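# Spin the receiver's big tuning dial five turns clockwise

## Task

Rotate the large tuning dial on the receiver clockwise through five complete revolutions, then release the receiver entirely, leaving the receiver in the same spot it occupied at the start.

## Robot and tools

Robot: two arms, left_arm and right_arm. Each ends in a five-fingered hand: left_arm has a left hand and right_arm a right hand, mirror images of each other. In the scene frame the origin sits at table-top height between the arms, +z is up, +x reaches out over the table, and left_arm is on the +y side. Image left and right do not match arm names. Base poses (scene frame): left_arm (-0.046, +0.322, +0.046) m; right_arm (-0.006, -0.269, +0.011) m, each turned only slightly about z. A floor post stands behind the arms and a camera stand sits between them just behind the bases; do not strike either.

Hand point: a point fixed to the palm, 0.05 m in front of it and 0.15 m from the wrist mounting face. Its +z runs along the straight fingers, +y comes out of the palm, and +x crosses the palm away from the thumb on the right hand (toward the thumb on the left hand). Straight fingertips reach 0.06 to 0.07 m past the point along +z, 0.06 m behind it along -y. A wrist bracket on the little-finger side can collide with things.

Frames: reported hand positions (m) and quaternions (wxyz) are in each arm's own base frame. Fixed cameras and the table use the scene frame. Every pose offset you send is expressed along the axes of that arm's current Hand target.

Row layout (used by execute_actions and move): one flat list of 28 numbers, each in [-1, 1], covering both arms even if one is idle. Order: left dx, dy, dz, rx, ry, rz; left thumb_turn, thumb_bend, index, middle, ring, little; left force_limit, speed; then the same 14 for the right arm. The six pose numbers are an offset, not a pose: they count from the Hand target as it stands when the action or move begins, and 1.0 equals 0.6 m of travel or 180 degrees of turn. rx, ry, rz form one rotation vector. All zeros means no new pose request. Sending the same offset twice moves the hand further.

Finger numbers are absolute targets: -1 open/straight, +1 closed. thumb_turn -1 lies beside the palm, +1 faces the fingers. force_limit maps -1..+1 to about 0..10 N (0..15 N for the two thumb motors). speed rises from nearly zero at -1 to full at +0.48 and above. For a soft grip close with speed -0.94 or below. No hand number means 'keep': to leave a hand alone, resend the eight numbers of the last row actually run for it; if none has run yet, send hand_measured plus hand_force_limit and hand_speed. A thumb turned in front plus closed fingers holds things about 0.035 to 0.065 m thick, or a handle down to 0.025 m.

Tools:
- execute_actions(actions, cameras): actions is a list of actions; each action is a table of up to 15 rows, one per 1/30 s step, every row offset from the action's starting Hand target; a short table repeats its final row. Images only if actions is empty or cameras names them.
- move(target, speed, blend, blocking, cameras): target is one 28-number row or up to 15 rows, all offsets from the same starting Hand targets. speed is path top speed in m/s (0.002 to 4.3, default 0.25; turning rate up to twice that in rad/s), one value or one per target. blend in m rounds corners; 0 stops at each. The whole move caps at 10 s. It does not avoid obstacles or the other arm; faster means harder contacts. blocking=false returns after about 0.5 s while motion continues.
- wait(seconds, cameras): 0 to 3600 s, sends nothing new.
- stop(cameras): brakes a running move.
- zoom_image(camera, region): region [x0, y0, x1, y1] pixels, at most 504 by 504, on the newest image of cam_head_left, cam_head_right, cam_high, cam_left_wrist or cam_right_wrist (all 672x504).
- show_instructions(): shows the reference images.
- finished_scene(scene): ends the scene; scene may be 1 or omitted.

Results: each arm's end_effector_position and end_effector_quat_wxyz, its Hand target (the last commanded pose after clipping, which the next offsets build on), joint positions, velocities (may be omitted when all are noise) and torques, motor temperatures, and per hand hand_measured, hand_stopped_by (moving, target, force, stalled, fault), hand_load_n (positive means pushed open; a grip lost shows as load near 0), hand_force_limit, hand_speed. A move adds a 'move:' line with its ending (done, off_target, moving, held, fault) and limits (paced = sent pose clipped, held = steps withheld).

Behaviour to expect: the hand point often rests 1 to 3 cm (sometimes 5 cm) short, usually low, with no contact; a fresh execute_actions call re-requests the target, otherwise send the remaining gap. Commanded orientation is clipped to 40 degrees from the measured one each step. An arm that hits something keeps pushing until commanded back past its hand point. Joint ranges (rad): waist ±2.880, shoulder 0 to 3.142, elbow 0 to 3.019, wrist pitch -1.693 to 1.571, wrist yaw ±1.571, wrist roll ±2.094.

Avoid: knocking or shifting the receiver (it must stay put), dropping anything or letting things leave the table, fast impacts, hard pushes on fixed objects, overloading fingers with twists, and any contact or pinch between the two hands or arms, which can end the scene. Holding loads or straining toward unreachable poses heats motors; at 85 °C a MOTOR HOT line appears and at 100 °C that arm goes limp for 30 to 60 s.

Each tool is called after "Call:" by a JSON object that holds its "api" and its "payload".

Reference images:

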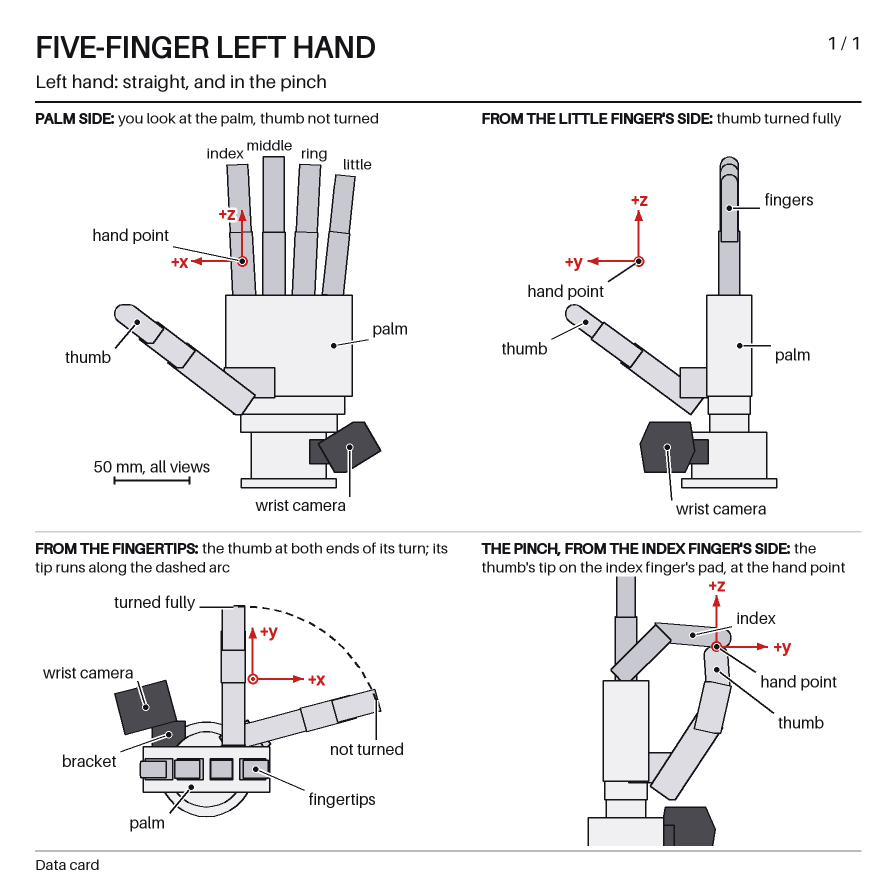

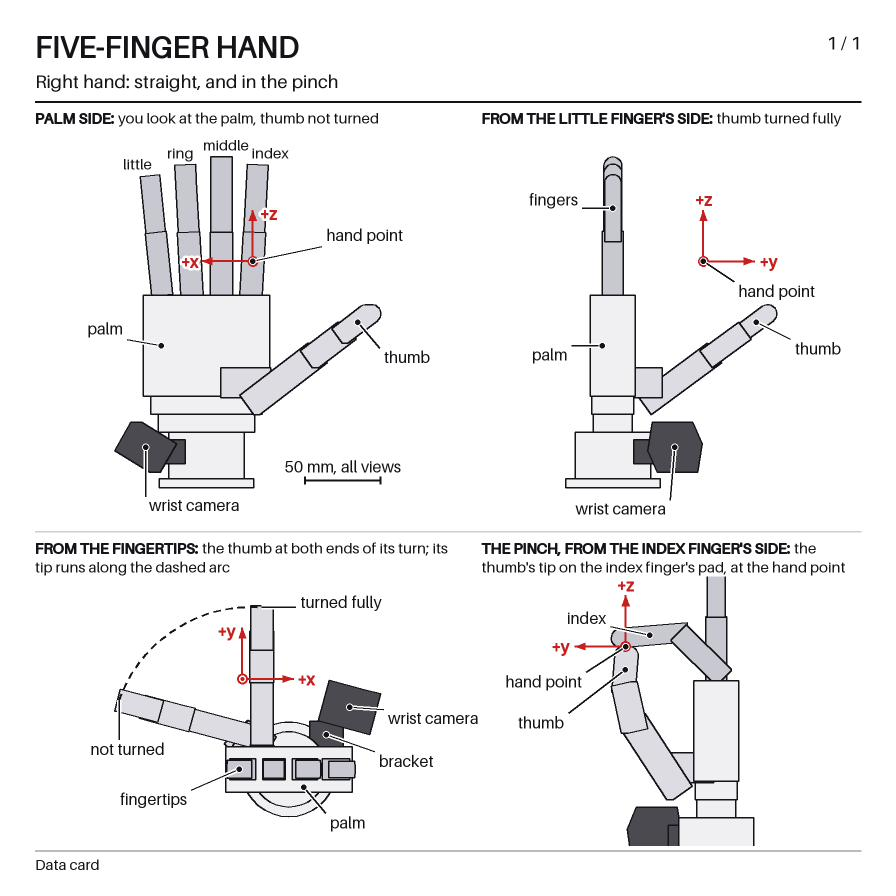

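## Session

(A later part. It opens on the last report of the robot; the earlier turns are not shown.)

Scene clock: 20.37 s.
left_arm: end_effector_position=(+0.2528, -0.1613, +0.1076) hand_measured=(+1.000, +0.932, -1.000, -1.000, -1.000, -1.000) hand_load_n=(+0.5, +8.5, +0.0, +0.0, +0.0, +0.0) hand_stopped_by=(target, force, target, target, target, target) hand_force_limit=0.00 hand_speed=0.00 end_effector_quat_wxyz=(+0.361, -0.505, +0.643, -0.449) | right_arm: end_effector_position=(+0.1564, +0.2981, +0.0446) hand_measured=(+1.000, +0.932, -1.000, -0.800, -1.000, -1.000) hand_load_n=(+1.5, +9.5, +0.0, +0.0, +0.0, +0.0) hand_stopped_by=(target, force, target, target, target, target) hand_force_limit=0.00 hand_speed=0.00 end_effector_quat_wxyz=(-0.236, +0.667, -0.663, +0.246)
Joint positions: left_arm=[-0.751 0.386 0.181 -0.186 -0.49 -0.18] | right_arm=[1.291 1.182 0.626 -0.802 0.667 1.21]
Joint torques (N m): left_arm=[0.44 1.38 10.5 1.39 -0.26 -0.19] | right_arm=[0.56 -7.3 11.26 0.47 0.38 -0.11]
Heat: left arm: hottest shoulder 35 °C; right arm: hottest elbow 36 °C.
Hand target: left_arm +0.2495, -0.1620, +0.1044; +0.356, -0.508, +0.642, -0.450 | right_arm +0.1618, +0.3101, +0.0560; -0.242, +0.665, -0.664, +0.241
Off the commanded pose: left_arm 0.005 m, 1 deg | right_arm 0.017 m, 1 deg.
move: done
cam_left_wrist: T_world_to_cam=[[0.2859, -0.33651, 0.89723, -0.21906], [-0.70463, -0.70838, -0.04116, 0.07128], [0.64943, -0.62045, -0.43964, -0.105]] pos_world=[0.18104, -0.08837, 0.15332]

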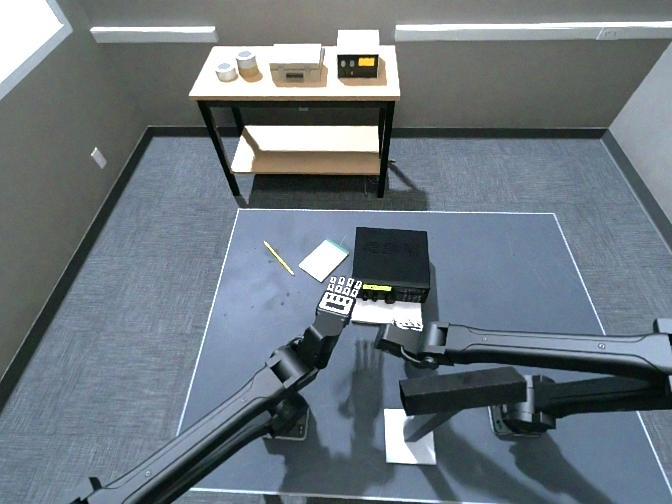

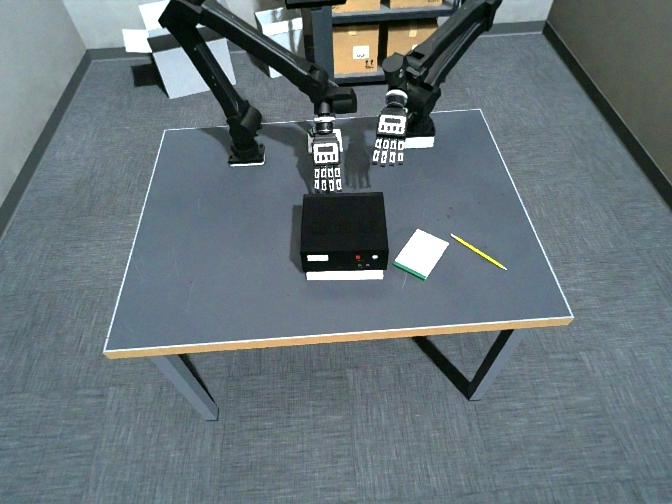

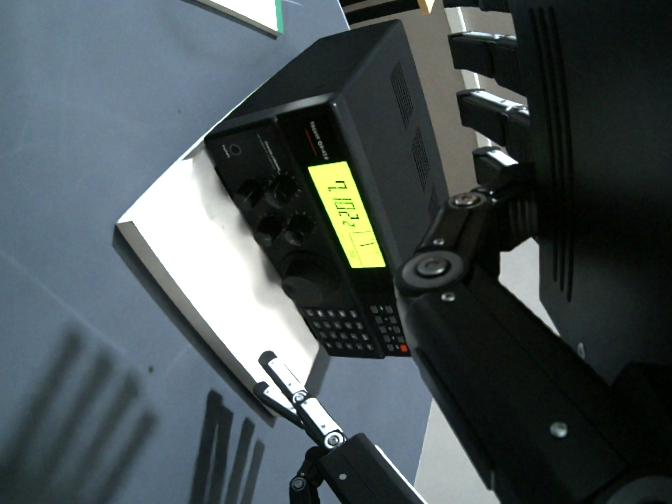

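Call:
{"api": "move", "payload": {"target": [0,0,0,0,0,0,1,1,-1,-1,-1,-1,0,0,0.0028,-0.05,0.0597,0,0,0,1,1,-1,-0.8,-1,-1,0,0], "speed": 0.06, "cameras": ["cam_left_wrist"]}}

Call:
{"api": "zoom_image", "payload": {"camera": "cam_left_wrist", "region": [240, 220, 360, 340]}}

Scene clock: 22.50 s.
left_arm: end_effector_position=(+0.2528, -0.1613, +0.1076) hand_measured=(+1.000, +0.932, -1.000, -1.000, -1.000, -1.000) hand_load_n=(+1.0, +8.5, +0.0, +0.0, +0.0, +0.0) hand_stopped_by=(target, force, target, target, target, target) hand_force_limit=0.00 hand_speed=0.00 end_effector_quat_wxyz=(+0.361, -0.505, +0.643, -0.449) | right_arm: end_effector_position=(+0.1988, +0.2928, +0.0381) hand_measured=(+1.000, +0.932, -1.000, -0.800, -1.000, -1.000) hand_load_n=(+1.5, +9.5, +0.0, +0.0, +0.0, +0.0) hand_stopped_by=(target, force, target, target, target, target) hand_force_limit=0.00 hand_speed=0.00 end_effector_quat_wxyz=(-0.230, +0.668, -0.664, +0.247)
Joint positions: left_arm=[-0.751 0.386 0.181 -0.186 -0.49 -0.181] | right_arm=[1.144 1.213 0.626 -0.677 0.626 1.038]
Joint torques (N m): left_arm=[0.5 1.38 10.48 1.39 -0.27 -0.2] | right_arm=[0.56 -7.06 11.28 1.42 0.33 -0.11]
Heat: left arm: hottest shoulder 35 °C; right arm: hottest elbow 36 °C.
Hand target: left_arm +0.2495, -0.1620, +0.1044; +0.356, -0.508, +0.642, -0.450 | right_arm +0.2079, +0.3085, +0.0479; -0.242, +0.664, -0.665, +0.241
Off the commanded pose: left_arm 0.005 m, 1 deg | right_arm 0.021 m, 2 deg.
move: off_target (right_arm)
cam_left_wrist: T_world_to_cam=[[0.28613, -0.33586, 0.8974, -0.21907], [-0.70444, -0.70861, -0.04059, 0.07113], [0.64954, -0.62055, -0.43934, -0.10507]] pos_world=[0.18104, -0.08837, 0.15332]

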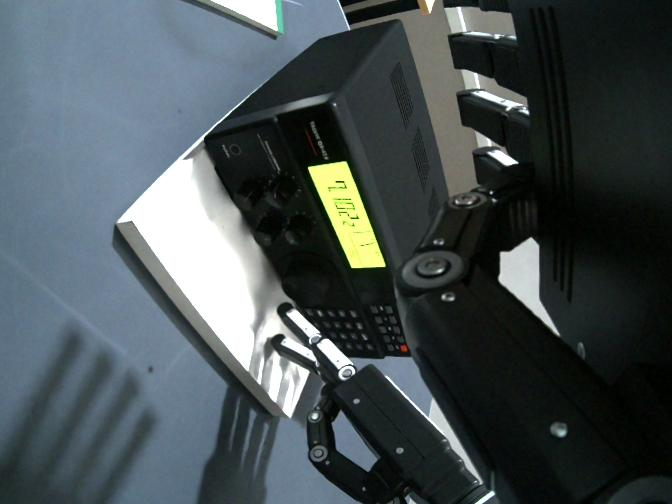

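Scaled by 4.200 from the camera's image (finer frame: 960x720).

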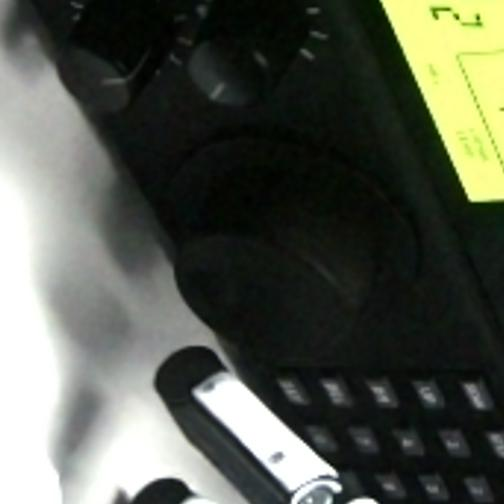

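Call:
{"api": "move", "payload": {"target": [0,0,0,0,0,0,1,1,-1,-1,-1,-1,0,0,-0.01917,-0.01232,-0.01468,0,0,0,1,1,-1,-0.8,-1,-1,0,0], "speed": 0.05}}

Call:
{"api": "move", "payload": {"target": [0,0,0,0,0,0,1,1,-1,-1,-1,-1,0,0,0.01917,-0.01232,-0.01468,0,0,0,1,1,-1,-0.8,-1,-1,0,0], "speed": 0.05}}

Call:
{"api": "move", "payload": {"target": [0,0,0,0,0,0,1,1,-1,-1,-1,-1,0,0,0.01917,0.01232,0.01468,0,0,0,1,1,-1,-0.8,-1,-1,0,0], "speed": 0.05}}

Call:
{"api": "move", "payload": {"target": [0,0,0,0,0,0,1,1,-1,-1,-1,-1,0,0,-0.01917,0.01232,0.01468,0,0,0,1,1,-1,-0.8,-1,-1,0,0], "speed": 0.05}}

Scene clock: 23.83 s.
left_arm: end_effector_position=(+0.2528, -0.1613, +0.1076) hand_measured=(+1.000, +0.932, -1.000, -1.000, -1.000, -1.000) hand_load_n=(+1.0, +8.5, +0.0, +0.0, -0.5, +0.0) hand_stopped_by=(target, force, target, target, target, target) hand_force_limit=0.00 hand_speed=0.00 end_effector_quat_wxyz=(+0.361, -0.505, +0.643, -0.449) | right_arm: end_effector_position=(+0.2043, +0.3052, +0.0502) hand_measured=(+1.000, +0.932, -1.000, -0.800, -1.000, -1.000) hand_load_n=(+1.0, +9.5, +0.0, +0.0, -0.5, +0.0) hand_stopped_by=(target, force, target, target, target, target) hand_force_limit=0.00 hand_speed=0.00 end_effector_quat_wxyz=(-0.234, +0.666, -0.664, +0.245)
Joint positions: left_arm=[-0.751 0.386 0.181 -0.186 -0.49 -0.181] | right_arm=[1.144 1.224 0.67 -0.701 0.626 1.038]
Joint torques (N m): left_arm=[0.5 1.32 10.47 1.4 -0.27 -0.2] | right_arm=[1.67 -7.36 11.51 0.68 0.48 0.07]
Heat: left arm: hottest shoulder 35 °C; right arm: hottest elbow 36 °C.
Hand target: left_arm +0.2495, -0.1620, +0.1044; +0.356, -0.508, +0.642, -0.450 | right_arm +0.2079, +0.3199, +0.0594; -0.242, +0.664, -0.665, +0.242
Off the commanded pose: left_arm 0.005 m, 1 deg | right_arm 0.018 m, 1 deg.
move: off_target (right_arm)

Scene clock: 24.60 s.
left_arm: end_effector_position=(+0.2528, -0.1613, +0.1076) hand_measured=(+1.000, +0.932, -1.000, -1.000, -1.000, -1.000) hand_load_n=(+1.0, +8.5, -0.5, +0.0, +0.0, +0.0) hand_stopped_by=(target, force, target, target, target, target) hand_force_limit=0.00 hand_speed=0.00 end_effector_quat_wxyz=(+0.361, -0.505, +0.643, -0.449) | right_arm: end_effector_position=(+0.2014, +0.2991, +0.0560) hand_measured=(+1.000, +0.932, -1.000, -0.800, -1.000, -1.000) hand_load_n=(+1.0, +9.5, +0.0, +0.0, +0.0, +0.0) hand_stopped_by=(target, force, target, target, target, target) hand_force_limit=0.00 hand_speed=0.00 end_effector_quat_wxyz=(-0.231, +0.668, -0.663, +0.246)
Joint positions: left_arm=[-0.751 0.386 0.181 -0.186 -0.49 -0.181] | right_arm=[1.144 1.199 0.67 -0.734 0.626 1.037]
Joint torques (N m): left_arm=[0.5 1.38 10.51 1.35 -0.27 -0.2] | right_arm=[0.56 -8.94 11.07 0.43 0.33 -0.11]
Heat: left arm: hottest shoulder 35 °C; right arm: hottest elbow 36 °C.
Hand target: left_arm +0.2495, -0.1620, +0.1044; +0.356, -0.508, +0.642, -0.450 | right_arm +0.2080, +0.3084, +0.0708; -0.242, +0.664, -0.665, +0.241
Off the commanded pose: left_arm 0.005 m, 1 deg | right_arm 0.019 m, 1 deg.
move: off_target (right_arm)

Scene clock: 25.40 s.
left_arm: end_effector_position=(+0.2528, -0.1613, +0.1076) hand_measured=(+1.000, +0.932, -1.000, -1.000, -1.000, -1.000) hand_load_n=(+1.0, +8.5, +0.0, +0.0, +0.0, +0.0) hand_stopped_by=(target, force, target, target, target, target) hand_force_limit=0.00 hand_speed=0.00 end_effector_quat_wxyz=(+0.361, -0.505, +0.643, -0.449) | right_arm: end_effector_position=(+0.2044, +0.2956, +0.0547) hand_measured=(+1.000, +0.932, -1.000, -0.800, -1.000, -1.000) hand_load_n=(+1.0, +9.5, +0.0, +0.0, +0.0, +0.0) hand_stopped_by=(target, force, target, target, target, target) hand_force_limit=0.00 hand_speed=0.00 end_effector_quat_wxyz=(-0.234, +0.667, -0.664, +0.245)
Joint positions: left_arm=[-0.751 0.386 0.181 -0.186 -0.49 -0.181] | right_arm=[1.129 1.188 0.656 -0.712 0.62 1.019]
Joint torques (N m): left_arm=[0.5 1.26 10.5 1.36 -0.27 -0.2] | right_arm=[0.44 -9 8.5 1.43 0.34 -0.18]
Heat: left arm: hottest shoulder 35 °C; right arm: hottest elbow 36 °C.
Hand target: left_arm +0.2495, -0.1620, +0.1044; +0.356, -0.508, +0.642, -0.450 | right_arm +0.2079, +0.2969, +0.0593; -0.242, +0.664, -0.665, +0.242
Off the commanded pose: left_arm 0.005 m, 1 deg | right_arm 0.006 m, 1 deg.
move: done

Scene clock: 26.17 s.
left_arm: end_effector_position=(+0.2528, -0.1613, +0.1076) hand_measured=(+1.000, +0.932, -1.000, -1.000, -1.000, -1.000) hand_load_n=(+1.0, +8.5, +0.0, +0.0, +0.0, +0.0) hand_stopped_by=(target, force, target, target, target, target) hand_force_limit=0.00 hand_speed=0.00 end_effector_quat_wxyz=(+0.361, -0.505, +0.643, -0.449) | right_arm: end_effector_position=(+0.2055, +0.3018, +0.0482) hand_measured=(+1.000, +0.932, -1.000, -0.800, -1.000, -1.000) hand_load_n=(+1.0, +9.5, -2.0, +0.0, +0.0, +0.0) hand_stopped_by=(target, force, target, target, target, target) hand_force_limit=0.00 hand_speed=0.00 end_effector_quat_wxyz=(-0.236, +0.668, -0.663, +0.243)
Joint positions: left_arm=[-0.751 0.386 0.181 -0.186 -0.49 -0.181] | right_arm=[1.133 1.215 0.656 -0.681 0.619 1.019]
Joint torques (N m): left_arm=[0.38 1.44 10.48 1.42 -0.27 -0.19] | right_arm=[1.38 -7.36 8.98 1.63 0.57 0.09]
Heat: left arm: hottest shoulder 35 °C; right arm: hottest elbow 37 °C.
Hand target: left_arm +0.2495, -0.1620, +0.1044; +0.356, -0.508, +0.642, -0.450 | right_arm +0.2079, +0.3084, +0.0478; -0.242, +0.664, -0.665, +0.242
Off the commanded pose: left_arm 0.005 m, 1 deg | right_arm 0.007 m, 1 deg.
move: done

Call:
{"api": "wait", "payload": {"seconds": 0.1, "cameras": ["cam_left_wrist"]}}

Call:
{"api": "zoom_image", "payload": {"camera": "cam_left_wrist", "region": [240, 220, 360, 340]}}

Scene clock: 26.40 s.
left_arm: end_effector_position=(+0.2528, -0.1613, +0.1076) hand_measured=(+1.000, +0.932, -1.000, -1.000, -1.000, -1.000) hand_load_n=(+0.5, +8.5, +0.0, +0.0, +0.0, +0.0) hand_stopped_by=(target, force, target, target, target, target) hand_force_limit=0.00 hand_speed=0.00 end_effector_quat_wxyz=(+0.361, -0.505, +0.643, -0.449) | right_arm: end_effector_position=(+0.2055, +0.3018, +0.0482) hand_measured=(+1.000, +0.932, -1.000, -0.800, -1.000, -1.000) hand_load_n=(+1.5, +9.0, -1.5, +0.0, +0.0, +0.0) hand_stopped_by=(target, force, target, target, target, target) hand_force_limit=0.00 hand_speed=0.00 end_effector_quat_wxyz=(-0.236, +0.668, -0.663, +0.243)
Joint positions: left_arm=[-0.751 0.386 0.181 -0.186 -0.49 -0.181] | right_arm=[1.133 1.215 0.656 -0.681 0.619 1.019]
Joint torques (N m): left_arm=[0.38 1.44 10.47 1.4 -0.27 -0.2] | right_arm=[1.32 -7.3 9.02 1.65 0.58 0.09]
Heat: left arm: hottest shoulder 35 °C; right arm: hottest elbow 37 °C.
Hand target: left_arm +0.2495, -0.1620, +0.1044; +0.356, -0.508, +0.642, -0.450 | right_arm +0.2079, +0.3084, +0.0478; -0.242, +0.664, -0.665, +0.242
Off the commanded pose: left_arm 0.005 m, 1 deg | right_arm 0.007 m, 1 deg.
wait: 0.10 s; at rest by 0.03 s
cam_left_wrist: T_world_to_cam=[[0.28613, -0.33586, 0.8974, -0.21907], [-0.70444, -0.70861, -0.04059, 0.07113], [0.64954, -0.62055, -0.43934, -0.10507]] pos_world=[0.18104, -0.08837, 0.15332]

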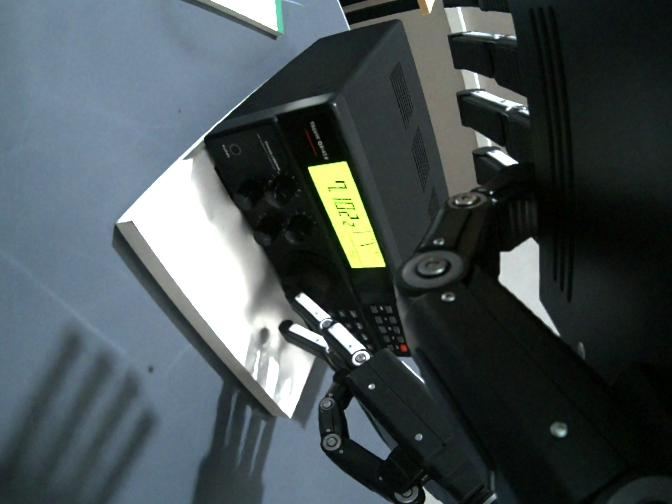

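Scaled by 4.200 from the camera's image (finer frame: 960x720).

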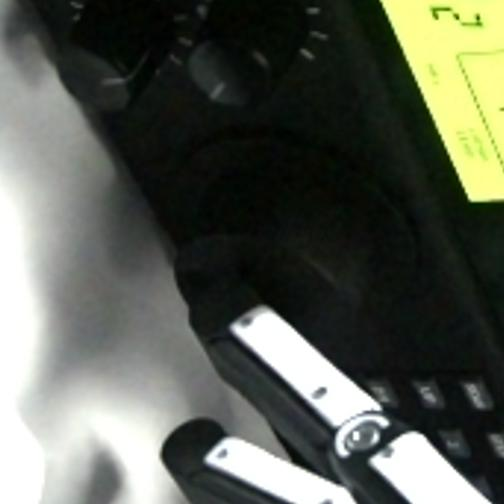

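Call:
{"api": "move", "payload": {"target": [0,0,0,0,0,0,1,1,-1,-1,-1,-1,0,0,0.0,0.038,-0.032,0,0,0,1,1,-1,-0.8,-1,-1,0,0], "speed": 0.1, "cameras": ["cam_left_wrist"]}}

Call:
{"api": "zoom_image", "payload": {"camera": "cam_left_wrist", "region": [260, 240, 350, 330]}}

Scene clock: 28.27 s.
left_arm: end_effector_position=(+0.2528, -0.1613, +0.1076) hand_measured=(+1.000, +0.932, -1.000, -1.000, -1.000, -1.000) hand_load_n=(+1.0, +8.5, +0.0, +0.0, +0.0, +0.0) hand_stopped_by=(target, force, target, target, target, target) hand_force_limit=0.00 hand_speed=0.00 end_effector_quat_wxyz=(+0.361, -0.505, +0.643, -0.449) | right_arm: end_effector_position=(+0.1791, +0.3077, +0.0447) hand_measured=(+1.000, +0.932, -1.000, -0.800, -1.000, -1.000) hand_load_n=(+1.5, +9.5, +0.0, +0.0, +0.0, +0.0) hand_stopped_by=(target, force, target, target, target, target) hand_force_limit=0.00 hand_speed=0.00 end_effector_quat_wxyz=(-0.239, +0.667, -0.662, +0.242)
Joint positions: left_arm=[-0.751 0.386 0.181 -0.186 -0.49 -0.181] | right_arm=[1.223 1.215 0.648 -0.73 0.647 1.123]
Joint torques (N m): left_arm=[0.44 1.38 10.5 1.4 -0.26 -0.2] | right_arm=[1.44 -8.82 8.38 0.58 0.6 0.13]
Heat: left arm: hottest shoulder 35 °C; right arm: hottest elbow 37 °C.
Hand target: left_arm +0.2495, -0.1620, +0.1044; +0.356, -0.508, +0.642, -0.450 | right_arm +0.1781, +0.3083, +0.0478; -0.242, +0.665, -0.664, +0.242
Off the commanded pose: left_arm 0.005 m, 1 deg | right_arm 0.003 m, 1 deg.
move: done
cam_left_wrist: T_world_to_cam=[[0.28613, -0.33586, 0.8974, -0.21907], [-0.70444, -0.70861, -0.04059, 0.07113], [0.64954, -0.62055, -0.43934, -0.10507]] pos_world=[0.18104, -0.08837, 0.15332]

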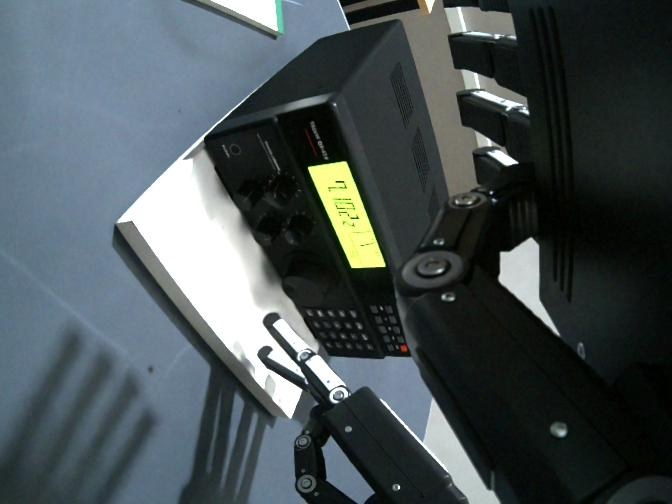

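Scaled by 5.600 from the camera's image (finer frame: 960x720).

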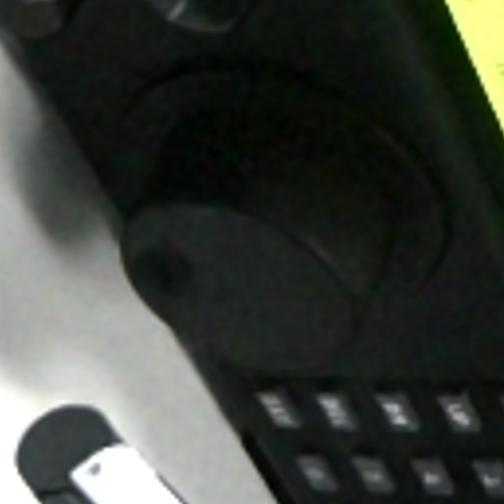

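Call:
{"api": "move", "payload": {"target": [0,0,0,0,0,0,1,1,-1,-1,-1,-1,0,0,0.018,-0.0053,0.0297,0,0,0,1,1,-1,-0.8,-1,-1,0,0], "speed": 0.06, "cameras": ["cam_left_wrist"]}}

Call:
{"api": "zoom_image", "payload": {"camera": "cam_left_wrist", "region": [260, 240, 350, 330]}}

Scene clock: 29.47 s.
left_arm: end_effector_position=(+0.2528, -0.1613, +0.1076) hand_measured=(+1.000, +0.932, -1.000, -1.000, -1.000, -1.000) hand_load_n=(+1.0, +8.5, +0.0, +0.0, +0.0, +0.0) hand_stopped_by=(target, force, target, target, target, target) hand_force_limit=0.00 hand_speed=0.00 end_effector_quat_wxyz=(+0.361, -0.505, +0.643, -0.449) | right_arm: end_effector_position=(+0.1895, +0.2970, +0.0342) hand_measured=(+1.000, +0.932, -1.000, -0.800, -1.000, -1.000) hand_load_n=(+1.0, +9.5, +0.0, +0.0, +0.0, +0.0) hand_stopped_by=(target, force, target, target, target, target) hand_force_limit=0.00 hand_speed=0.00 end_effector_quat_wxyz=(-0.237, +0.665, -0.664, +0.244)
Joint positions: left_arm=[-0.751 0.386 0.181 -0.186 -0.49 -0.181] | right_arm=[1.179 1.215 0.613 -0.67 0.637 1.078]
Joint torques (N m): left_arm=[0.38 1.38 10.47 1.4 -0.26 -0.2] | right_arm=[0.5 -8.53 7.97 1.4 0.34 -0.11]
Heat: left arm: hottest shoulder 35 °C; right arm: hottest elbow 37 °C.
Hand target: left_arm +0.2495, -0.1620, +0.1044; +0.356, -0.508, +0.642, -0.450 | right_arm +0.1918, +0.2975, +0.0361; -0.242, +0.665, -0.664, +0.242
Off the commanded pose: left_arm 0.005 m, 1 deg | right_arm 0.003 m, 1 deg.
move: done
cam_left_wrist: T_world_to_cam=[[0.28613, -0.33586, 0.8974, -0.21907], [-0.70444, -0.70861, -0.04059, 0.07113], [0.64954, -0.62055, -0.43934, -0.10507]] pos_world=[0.18104, -0.08837, 0.15332]

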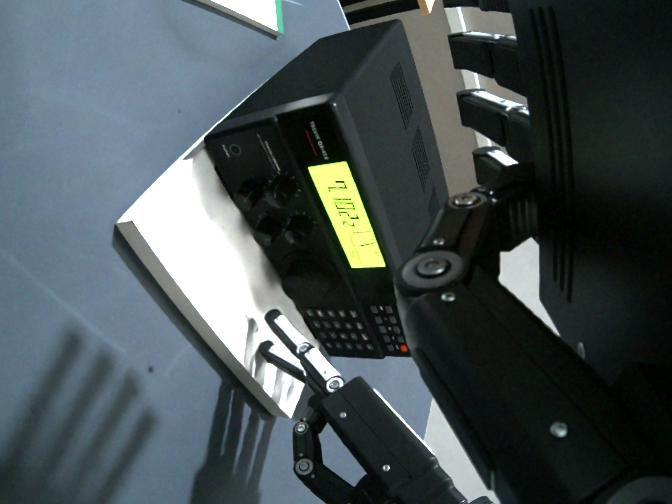

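Scaled by 5.600 from the camera's image (finer frame: 960x720).

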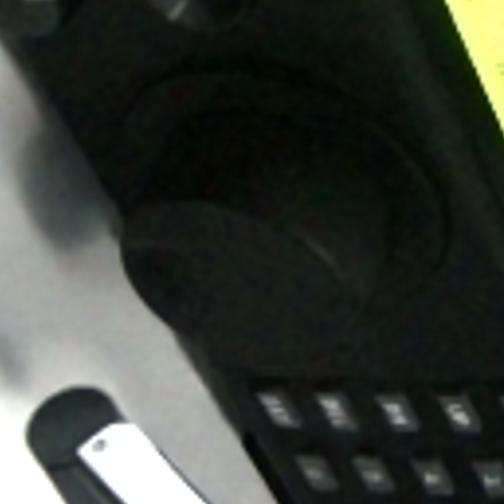

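Call:
{"api": "move", "payload": {"target": [0,0,0,0,0,0,1,1,-1,-1,-1,-1,0,0,-0.0175,-0.0203,-0.0113,0,0,0,1,1,-1,-0.8,-1,-1,0,0], "speed": 0.06, "cameras": ["cam_left_wrist"]}}

Call:
{"api": "zoom_image", "payload": {"camera": "cam_left_wrist", "region": [260, 240, 350, 330]}}

Scene clock: 30.53 s.
left_arm: end_effector_position=(+0.2528, -0.1613, +0.1076) hand_measured=(+1.000, +0.932, -1.000, -1.000, -1.000, -1.000) hand_load_n=(+1.0, +8.5, -0.5, +0.0, +0.0, +0.0) hand_stopped_by=(target, force, target, target, target, target) hand_force_limit=0.00 hand_speed=0.00 end_effector_quat_wxyz=(+0.361, -0.505, +0.643, -0.449) | right_arm: end_effector_position=(+0.1892, +0.2961, +0.0359) hand_measured=(+1.000, +0.932, -1.000, -0.800, -1.000, -1.000) hand_load_n=(+1.5, +8.5, +0.0, +0.0, +0.0, +0.0) hand_stopped_by=(target, force, target, target, target, target) hand_force_limit=0.00 hand_speed=0.00 end_effector_quat_wxyz=(-0.233, +0.668, -0.663, +0.246)
Joint positions: left_arm=[-0.751 0.386 0.181 -0.186 -0.49 -0.181] | right_arm=[1.178 1.215 0.621 -0.687 0.637 1.075]
Joint torques (N m): left_arm=[0.44 1.38 10.52 1.39 -0.27 -0.2] | right_arm=[0.44 -8.06 11.26 0.75 0.34 -0.12]
Heat: left arm: hottest shoulder 35 °C; right arm: hottest elbow 37 °C.
Hand target: left_arm +0.2495, -0.1620, +0.1044; +0.356, -0.508, +0.642, -0.450 | right_arm +0.1969, +0.3081, +0.0493; -0.242, +0.664, -0.664, +0.242
Off the commanded pose: left_arm 0.005 m, 1 deg | right_arm 0.019 m, 1 deg.
move: off_target (right_arm)
cam_left_wrist: T_world_to_cam=[[0.28613, -0.33586, 0.8974, -0.21907], [-0.70444, -0.70861, -0.04059, 0.07113], [0.64954, -0.62055, -0.43934, -0.10507]] pos_world=[0.18104, -0.08837, 0.15332]

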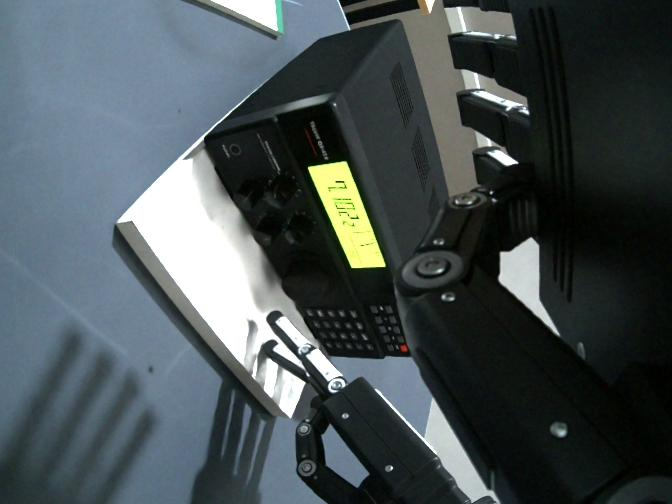

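Scaled by 5.600 from the camera's image (finer frame: 960x720).

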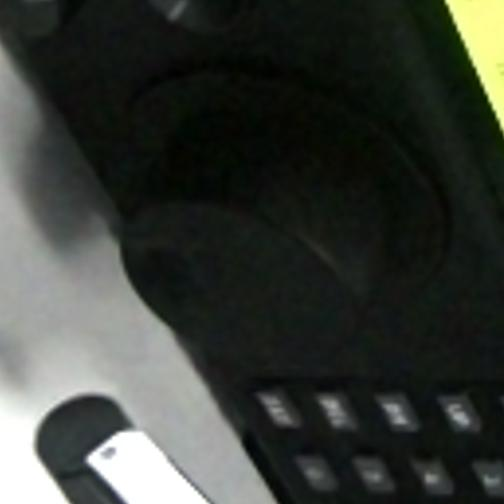

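Call:
{"api": "move", "payload": {"target": [[0,0,0,0,0,0,1,1,-1,-1,-1,-1,0,0,0.00517,0.01816,0.00348,0,0,0,1,1,-1,-0.8,-1,-1,0,0],[0,0,0,0,0,0,1,1,-1,-1,-1,-1,0,0,-0.00983,0.01558,0.0004,0,0,0,1,1,-1,-0.8,-1,-1,0,0],[0,0,0,0,0,0,1,1,-1,-1,-1,-1,0,0,-0.02081,0.00852,-0.00801,0,0,0,1,1,-1,-0.8,-1,-1,0,0],[0,0,0,0,0,0,1,1,-1,-1,-1,-1,0,0,-0.02483,-0.00113,-0.0195,0,0,0,1,1,-1,-0.8,-1,-1,0,0]], "speed": 0.08, "blend": 0.003}}

Call:
{"api": "move", "payload": {"target": [[0,0,0,0,0,0,1,1,-1,-1,-1,-1,0,0,0.00402,-0.00965,-0.01149,0,0,0,1,1,-1,-0.8,-1,-1,0,0],[0,0,0,0,0,0,1,1,-1,-1,-1,-1,0,0,0.015,-0.01671,-0.0199,0,0,0,1,1,-1,-0.8,-1,-1,0,0],[0,0,0,0,0,0,1,1,-1,-1,-1,-1,0,0,0.03,-0.01929,-0.02298,0,0,0,1,1,-1,-0.8,-1,-1,0,0]], "speed": 0.08, "blend": 0.003}}

Call:
{"api": "move", "payload": {"target": [[0,0,0,0,0,0,1,1,-1,-1,-1,-1,0,0,0.015,0.00258,0.00308,0,0,0,1,1,-1,-0.8,-1,-1,0,0],[0,0,0,0,0,0,1,1,-1,-1,-1,-1,0,0,0.02598,0.00964,0.01149,0,0,0,1,1,-1,-0.8,-1,-1,0,0],[0,0,0,0,0,0,1,1,-1,-1,-1,-1,0,0,0.03,0.01929,0.02298,0,0,0,1,1,-1,-0.8,-1,-1,0,0]], "speed": 0.08, "blend": 0.003}}

Call:
{"api": "move", "payload": {"target": [[0,0,0,0,0,0,1,1,-1,-1,-1,-1,0,0,-0.00402,0.00965,0.01149,0,0,0,1,1,-1,-0.8,-1,-1,0,0],[0,0,0,0,0,0,1,1,-1,-1,-1,-1,0,0,-0.015,0.01671,0.0199,0,0,0,1,1,-1,-0.8,-1,-1,0,0],[0,0,0,0,0,0,1,1,-1,-1,-1,-1,0,0,-0.03,0.01929,0.02298,0,0,0,1,1,-1,-0.8,-1,-1,0,0]], "speed": 0.08, "blend": 0.003}}

Scene clock: 32.37 s.
left_arm: end_effector_position=(+0.2528, -0.1613, +0.1076) hand_measured=(+1.000, +0.932, -1.000, -1.000, -1.000, -1.000) hand_load_n=(+0.5, +8.5, +0.0, -0.5, +0.0, +0.0) hand_stopped_by=(target, force, target, target, target, target) hand_force_limit=0.00 hand_speed=0.00 end_effector_quat_wxyz=(+0.361, -0.505, +0.643, -0.449) | right_arm: end_effector_position=(+0.1870, +0.3088, +0.0484) hand_measured=(+1.000, +0.932, -1.000, -0.800, -1.000, -1.000) hand_load_n=(+1.0, +8.5, +0.0, -0.5, +0.0, +0.0) hand_stopped_by=(target, force, target, target, target, target) hand_force_limit=0.00 hand_speed=0.00 end_effector_quat_wxyz=(-0.232, +0.669, -0.663, +0.246)
Joint positions: left_arm=[-0.751 0.386 0.181 -0.186 -0.49 -0.181] | right_arm=[1.2 1.227 0.671 -0.742 0.641 1.099]
Joint torques (N m): left_arm=[0.44 1.38 10.5 1.35 -0.27 -0.19] | right_arm=[1.79 -7.82 11.19 0.55 0.6 0.14]
Heat: left arm: hottest shoulder 35 °C; right arm: hottest elbow 37 °C.
Hand target: left_arm +0.2495, -0.1620, +0.1044; +0.356, -0.508, +0.642, -0.450 | right_arm +0.1899, +0.3229, +0.0586; -0.242, +0.665, -0.664, +0.242
Off the commanded pose: left_arm 0.005 m, 1 deg | right_arm 0.018 m, 1 deg.
move: off_target (right_arm)

Scene clock: 33.20 s.
left_arm: end_effector_position=(+0.2528, -0.1613, +0.1076) hand_measured=(+1.000, +0.932, -1.000, -1.000, -1.000, -1.000) hand_load_n=(+1.0, +8.5, +0.0, +0.0, +0.0, +0.0) hand_stopped_by=(target, force, target, target, target, target) hand_force_limit=0.00 hand_speed=0.00 end_effector_quat_wxyz=(+0.361, -0.505, +0.643, -0.449) | right_arm: end_effector_position=(+0.1848, +0.2992, +0.0664) hand_measured=(+1.000, +0.932, -1.000, -0.800, -1.000, -1.000) hand_load_n=(+1.5, +8.5, -0.5, +0.0, +0.0, +0.0) hand_stopped_by=(target, force, target, target, target, target) hand_force_limit=0.00 hand_speed=0.00 end_effector_quat_wxyz=(-0.236, +0.667, -0.663, +0.244)
Joint positions: left_arm=[-0.751 0.386 0.181 -0.186 -0.49 -0.181] | right_arm=[1.196 1.16 0.672 -0.797 0.641 1.095]
Joint torques (N m): left_arm=[0.56 1.38 10.48 1.42 -0.27 -0.2] | right_arm=[0.44 -8.12 10.62 0.55 0.39 -0.11]
Heat: left arm: hottest shoulder 35 °C; right arm: hottest elbow 37 °C.
Hand target: left_arm +0.2495, -0.1620, +0.1044; +0.356, -0.508, +0.642, -0.450 | right_arm +0.1899, +0.3049, +0.0766; -0.242, +0.664, -0.664, +0.242
Off the commanded pose: left_arm 0.005 m, 1 deg | right_arm 0.013 m, 1 deg.
move: off_target (right_arm)

Scene clock: 34.07 s.
left_arm: end_effector_position=(+0.2528, -0.1613, +0.1076) hand_measured=(+1.000, +0.932, -1.000, -1.000, -1.000, -1.000) hand_load_n=(+0.5, +8.5, +0.0, +0.0, +0.0, +0.0) hand_stopped_by=(target, force, target, target, target, target) hand_force_limit=0.00 hand_speed=0.00 end_effector_quat_wxyz=(+0.361, -0.505, +0.643, -0.449) | right_arm: end_effector_position=(+0.1866, +0.2851, +0.0560) hand_measured=(+1.000, +0.932, -1.000, -0.800, -1.000, -1.000) hand_load_n=(+1.5, +8.5, +0.0, +0.0, +0.0, +0.0) hand_stopped_by=(target, force, target, target, target, target) hand_force_limit=0.00 hand_speed=0.00 end_effector_quat_wxyz=(-0.237, +0.666, -0.664, +0.244)
Joint positions: left_arm=[-0.751 0.386 0.181 -0.186 -0.49 -0.181] | right_arm=[1.172 1.135 0.621 -0.753 0.634 1.068]
Joint torques (N m): left_arm=[0.32 1.38 10.52 1.35 -0.27 -0.2] | right_arm=[0.44 -7.71 8.75 1.37 0.34 -0.16]
Heat: left arm: hottest shoulder 35 °C; right arm: hottest elbow 37 °C.
Hand target: left_arm +0.2495, -0.1620, +0.1044; +0.356, -0.508, +0.642, -0.450 | right_arm +0.1899, +0.2870, +0.0587; -0.242, +0.664, -0.665, +0.241
Off the commanded pose: left_arm 0.005 m, 1 deg | right_arm 0.005 m, 1 deg.
move: done

Scene clock: 34.83 s.
left_arm: end_effector_position=(+0.2528, -0.1613, +0.1076) hand_measured=(+1.000, +0.932, -1.000, -1.000, -1.000, -1.000) hand_load_n=(+0.5, +8.5, +0.0, -0.5, +0.0, +0.0) hand_stopped_by=(target, force, target, target, target, target) hand_force_limit=0.00 hand_speed=0.00 end_effector_quat_wxyz=(+0.361, -0.505, +0.643, -0.449) | right_arm: end_effector_position=(+0.1876, +0.2933, +0.0354) hand_measured=(+1.000, +0.932, -1.000, -0.800, -1.000, -1.000) hand_load_n=(+1.0, +8.5, +0.0, +0.0, +0.0, +0.0) hand_stopped_by=(target, force, target, target, target, target) hand_force_limit=0.00 hand_speed=0.00 end_effector_quat_wxyz=(-0.230, +0.669, -0.662, +0.246)
Joint positions: left_arm=[-0.751 0.386 0.181 -0.186 -0.49 -0.181] | right_arm=[1.178 1.21 0.617 -0.694 0.635 1.074]
Joint torques (N m): left_arm=[0.56 1.32 10.5 1.39 -0.27 -0.21] | right_arm=[1.73 -7.53 9.55 1.37 0.58 0.08]
Heat: left arm: hottest shoulder 35 °C; right arm: hottest elbow 37 °C.
Hand target: left_arm +0.2495, -0.1620, +0.1044; +0.356, -0.508, +0.642, -0.450 | right_arm +0.1899, +0.3051, +0.0407; -0.242, +0.665, -0.664, +0.241
Off the commanded pose: left_arm 0.005 m, 1 deg | right_arm 0.013 m, 2 deg.
move: off_target (right_arm)

Call:
{"api": "move", "payload": {"target": [0,0,0,0,0,0,1,1,-1,-1,-1,-1,0,0,-0.0178,-0.00675,-0.00804,0,0,0,1,1,-1,-0.8,-1,-1,0,0], "speed": 0.08, "cameras": ["cam_left_wrist"]}}

Call:
{"api": "zoom_image", "payload": {"camera": "cam_left_wrist", "region": [250, 240, 340, 330]}}

Scene clock: 35.77 s.
left_arm: end_effector_position=(+0.2528, -0.1613, +0.1076) hand_measured=(+1.000, +0.932, -1.000, -1.000, -1.000, -1.000) hand_load_n=(+1.0, +8.5, +0.0, +0.0, +0.0, +0.0) hand_stopped_by=(target, force, target, target, target, target) hand_force_limit=0.00 hand_speed=0.00 end_effector_quat_wxyz=(+0.361, -0.505, +0.643, -0.449) | right_arm: end_effector_position=(+0.1863, +0.3010, +0.0381) hand_measured=(+1.000, +0.932, -1.000, -0.800, -1.000, -1.000) hand_load_n=(+1.5, +8.5, +0.0, +0.0, +0.0, +0.0) hand_stopped_by=(target, force, target, target, target, target) hand_force_limit=0.00 hand_speed=0.00 end_effector_quat_wxyz=(-0.234, +0.668, -0.663, +0.244)
Joint positions: left_arm=[-0.751 0.386 0.181 -0.186 -0.49 -0.181] | right_arm=[1.192 1.22 0.633 -0.7 0.638 1.09]
Joint torques (N m): left_arm=[0.44 1.26 10.5 1.39 -0.27 -0.2] | right_arm=[1.67 -7.12 11.22 0.64 0.6 0.16]
Motor temperatures (°C): left_arm=[31 35 35 31 32 30] | right_arm=[32 32 38 29 28 28]
Heat: left arm: hottest shoulder 35 °C; right arm: hottest elbow 38 °C.
Hand target: left_arm +0.2495, -0.1620, +0.1044; +0.356, -0.508, +0.642, -0.450 | right_arm +0.1899, +0.3157, +0.0470; -0.242, +0.664, -0.665, +0.242
Off the commanded pose: left_arm 0.005 m, 1 deg | right_arm 0.018 m, 1 deg.
move: off_target (right_arm)
cam_left_wrist: T_world_to_cam=[[0.28613, -0.33586, 0.8974, -0.21907], [-0.70444, -0.70861, -0.04059, 0.07113], [0.64954, -0.62055, -0.43934, -0.10507]] pos_world=[0.18104, -0.08837, 0.15332]

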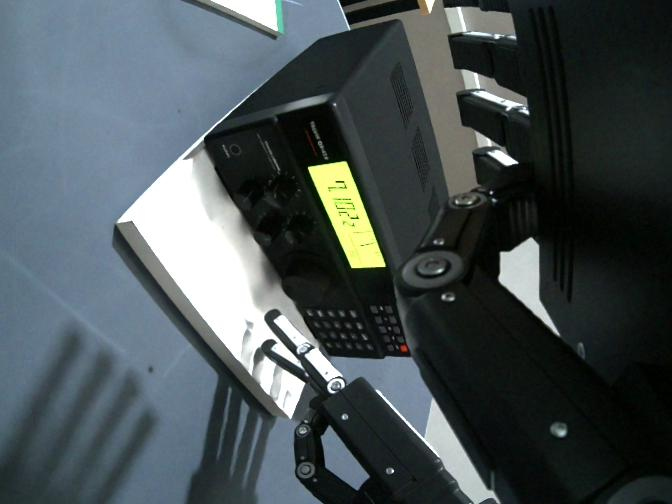

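Scaled by 5.600 from the camera's image (finer frame: 960x720).

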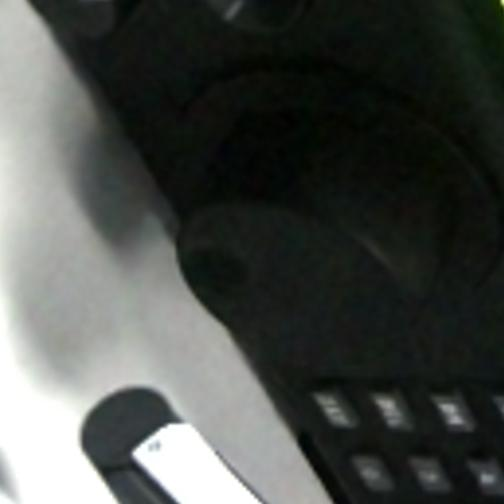

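Call:
{"api": "move", "payload": {"target": [0,0,0,0,0,0,1,1,-1,-1,-1,-1,0,0,-0.0047,-0.0176,0.005,0,0,0,1,1,-1,-0.8,-1,-1,0,0], "speed": 0.08, "cameras": ["cam_left_wrist"]}}

Call:
{"api": "zoom_image", "payload": {"camera": "cam_left_wrist", "region": [250, 240, 340, 330]}}

Scene clock: 36.53 s.
left_arm: end_effector_position=(+0.2528, -0.1613, +0.1076) hand_measured=(+1.000, +0.932, -1.000, -1.000, -1.000, -1.000) hand_load_n=(+0.5, +8.5, +0.0, +0.0, +0.0, +0.0) hand_stopped_by=(target, force, target, target, target, target) hand_force_limit=0.00 hand_speed=0.00 end_effector_quat_wxyz=(+0.361, -0.505, +0.643, -0.449) | right_arm: end_effector_position=(+0.1923, +0.3063, +0.0432) hand_measured=(+1.000, +0.932, -1.000, -0.800, -1.000, -1.000) hand_load_n=(+1.5, +8.5, +0.0, +0.0, +0.0, +0.0) hand_stopped_by=(target, force, target, target, target, target) hand_force_limit=0.00 hand_speed=0.00 end_effector_quat_wxyz=(-0.237, +0.666, -0.664, +0.244)
Joint positions: left_arm=[-0.751 0.386 0.181 -0.186 -0.49 -0.181] | right_arm=[1.182 1.227 0.652 -0.7 0.638 1.081]
Joint torques (N m): left_arm=[0.38 1.38 10.5 1.4 -0.28 -0.2] | right_arm=[0.44 -6.77 11.28 0.9 0.34 -0.12]
Heat: left arm: hottest shoulder 35 °C; right arm: hottest elbow 38 °C.
Hand target: left_arm +0.2495, -0.1620, +0.1044; +0.356, -0.508, +0.642, -0.450 | right_arm +0.2000, +0.3185, +0.0515; -0.242, +0.664, -0.665, +0.242
Off the commanded pose: left_arm 0.005 m, 1 deg | right_arm 0.017 m, 1 deg.
move: off_target (right_arm)
cam_left_wrist: T_world_to_cam=[[0.28613, -0.33586, 0.8974, -0.21907], [-0.70444, -0.70861, -0.04059, 0.07113], [0.64954, -0.62055, -0.43934, -0.10507]] pos_world=[0.18104, -0.08837, 0.15332]

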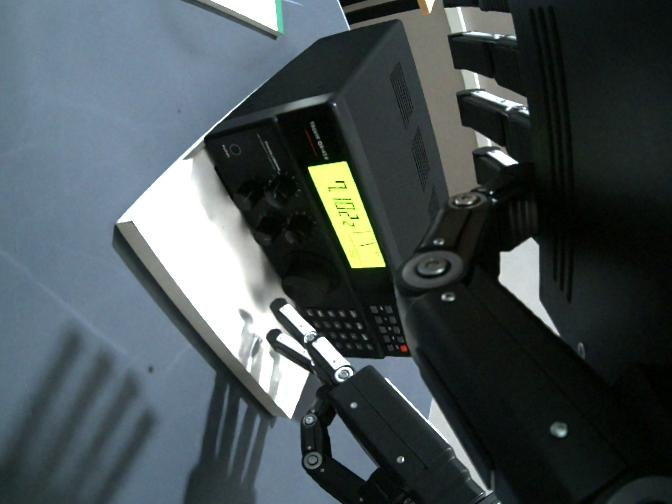

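Scaled by 5.600 from the camera's image (finer frame: 960x720).

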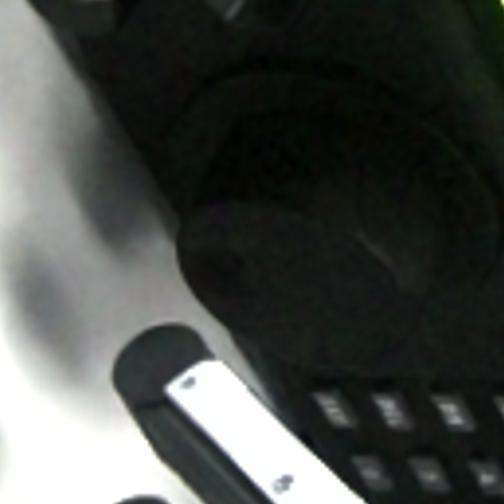

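Call:
{"api": "move", "payload": {"target": [0,0,0,0,0,0,1,1,-1,-1,-1,-1,0,0,0.0017,-0.0172,0.0145,0,0,0,1,1,-1,-0.8,-1,-1,0,0], "speed": 0.04, "cameras": ["cam_left_wrist"]}}

Call:
{"api": "zoom_image", "payload": {"camera": "cam_left_wrist", "region": [250, 240, 340, 330]}}

Scene clock: 37.60 s.
left_arm: end_effector_position=(+0.2528, -0.1613, +0.1076) hand_measured=(+1.000, +0.932, -1.000, -1.000, -1.000, -1.000) hand_load_n=(+1.0, +8.5, +0.0, +0.0, +0.0, +0.0) hand_stopped_by=(target, force, target, target, target, target) hand_force_limit=0.00 hand_speed=0.00 end_effector_quat_wxyz=(+0.361, -0.505, +0.643, -0.449) | right_arm: end_effector_position=(+0.2031, +0.3001, +0.0404) hand_measured=(+1.000, +0.932, -1.000, -0.800, -1.000, -1.000) hand_load_n=(+1.0, +8.5, +0.0, +0.0, +0.0, +0.0) hand_stopped_by=(target, force, target, target, target, target) hand_force_limit=0.00 hand_speed=0.00 end_effector_quat_wxyz=(-0.229, +0.668, -0.663, +0.247)
Joint positions: left_arm=[-0.751 0.386 0.181 -0.186 -0.49 -0.181] | right_arm=[1.141 1.235 0.652 -0.682 0.625 1.033]
Joint torques (N m): left_arm=[0.38 1.32 10.48 1.37 -0.27 -0.2] | right_arm=[0.5 -7.36 11.69 1.42 0.33 -0.11]
Heat: left arm: hottest shoulder 35 °C; right arm: hottest elbow 38 °C.
Hand target: left_arm +0.2495, -0.1620, +0.1044; +0.356, -0.508, +0.642, -0.450 | right_arm +0.2135, +0.3175, +0.0515; -0.242, +0.664, -0.665, +0.242
Off the commanded pose: left_arm 0.005 m, 1 deg | right_arm 0.023 m, 2 deg.
move: off_target (right_arm)
cam_left_wrist: T_world_to_cam=[[0.28613, -0.33586, 0.8974, -0.21907], [-0.70444, -0.70861, -0.04059, 0.07113], [0.64954, -0.62055, -0.43934, -0.10507]] pos_world=[0.18104, -0.08837, 0.15332]

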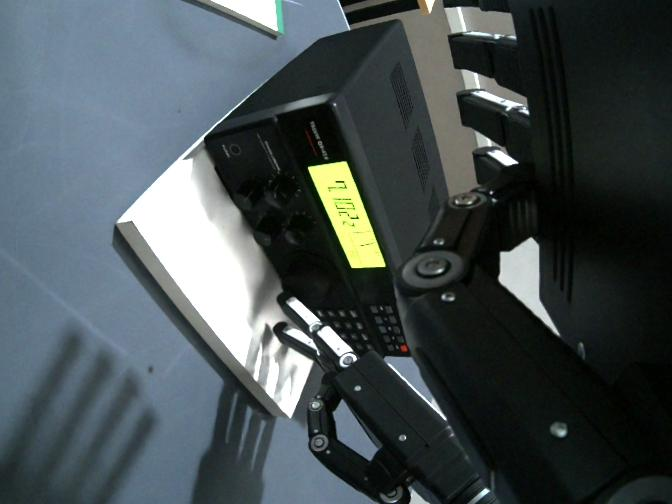

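Scaled by 5.600 from the camera's image (finer frame: 960x720).

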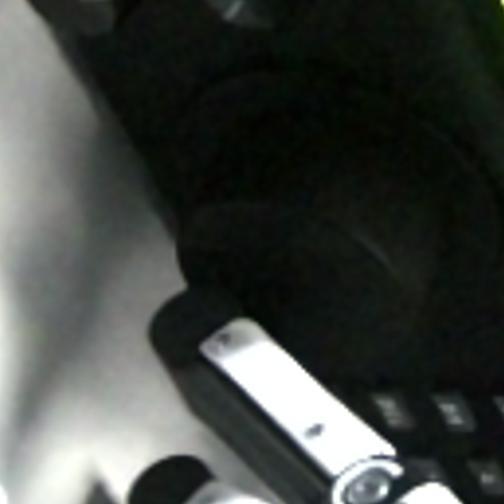

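Call:
{"api": "move", "payload": {"target": [0,0,0,0,0,0,1,1,-1,-1,-1,-1,0,0,-0.006,-0.0055,0.0035,0,0,0,1,1,-1,-0.8,-1,-1,0,0], "speed": 0.04, "cameras": ["cam_left_wrist"]}}

Call:
{"api": "zoom_image", "payload": {"camera": "cam_left_wrist", "region": [250, 240, 340, 330]}}

Scene clock: 38.30 s.
left_arm: end_effector_position=(+0.2528, -0.1613, +0.1076) hand_measured=(+1.000, +0.932, -1.000, -1.000, -1.000, -1.000) hand_load_n=(+0.5, +8.5, +0.0, +0.0, -0.5, +0.0) hand_stopped_by=(target, force, target, target, target, target) hand_force_limit=0.00 hand_speed=0.00 end_effector_quat_wxyz=(+0.361, -0.505, +0.643, -0.449) | right_arm: end_effector_position=(+0.2053, +0.3045, +0.0412) hand_measured=(+1.000, +0.932, -1.000, -0.800, -1.000, -1.000) hand_load_n=(+1.0, +8.0, -1.0, +0.0, +0.0, +0.0) hand_stopped_by=(target, force, target, target, target, target) hand_force_limit=0.00 hand_speed=0.00 end_effector_quat_wxyz=(-0.228, +0.670, -0.662, +0.246)
Joint positions: left_arm=[-0.751 0.386 0.181 -0.186 -0.49 -0.181] | right_arm=[1.138 1.247 0.665 -0.68 0.621 1.025]
Joint torques (N m): left_arm=[0.32 1.49 10.5 1.39 -0.27 -0.2] | right_arm=[0.26 -7.53 11.56 1.54 0.41 -0.13]
Heat: left arm: hottest shoulder 35 °C; right arm: hottest elbow 38 °C.
Hand target: left_arm +0.2495, -0.1620, +0.1044; +0.356, -0.508, +0.642, -0.450 | right_arm +0.2173, +0.3210, +0.0519; -0.242, +0.664, -0.665, +0.242
Off the commanded pose: left_arm 0.005 m, 1 deg | right_arm 0.023 m, 2 deg.
move: off_target (right_arm)
cam_left_wrist: T_world_to_cam=[[0.28613, -0.33586, 0.8974, -0.21907], [-0.70444, -0.70861, -0.04059, 0.07113], [0.64954, -0.62055, -0.43934, -0.10507]] pos_world=[0.18104, -0.08837, 0.15332]

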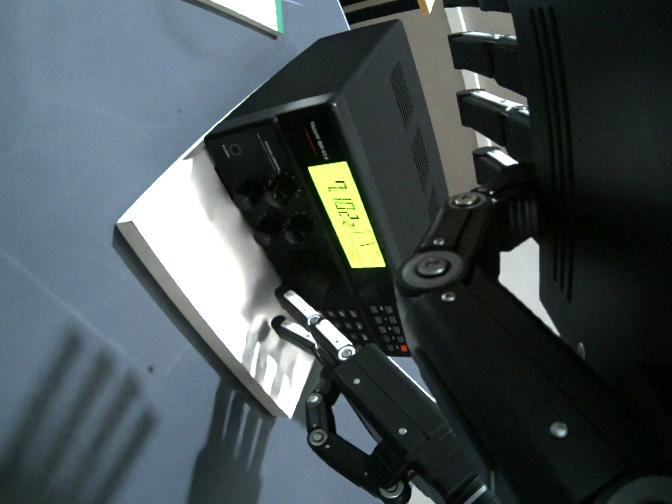

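Scaled by 5.600 from the camera's image (finer frame: 960x720).

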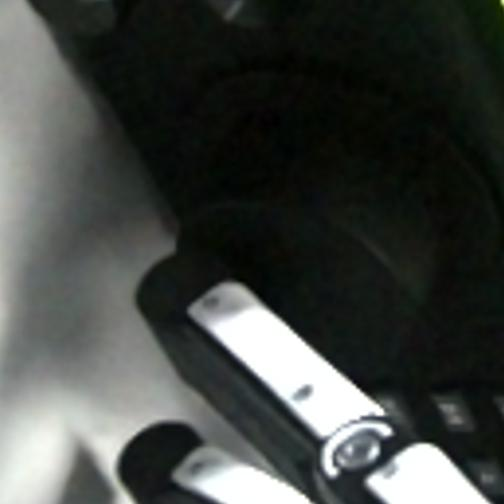

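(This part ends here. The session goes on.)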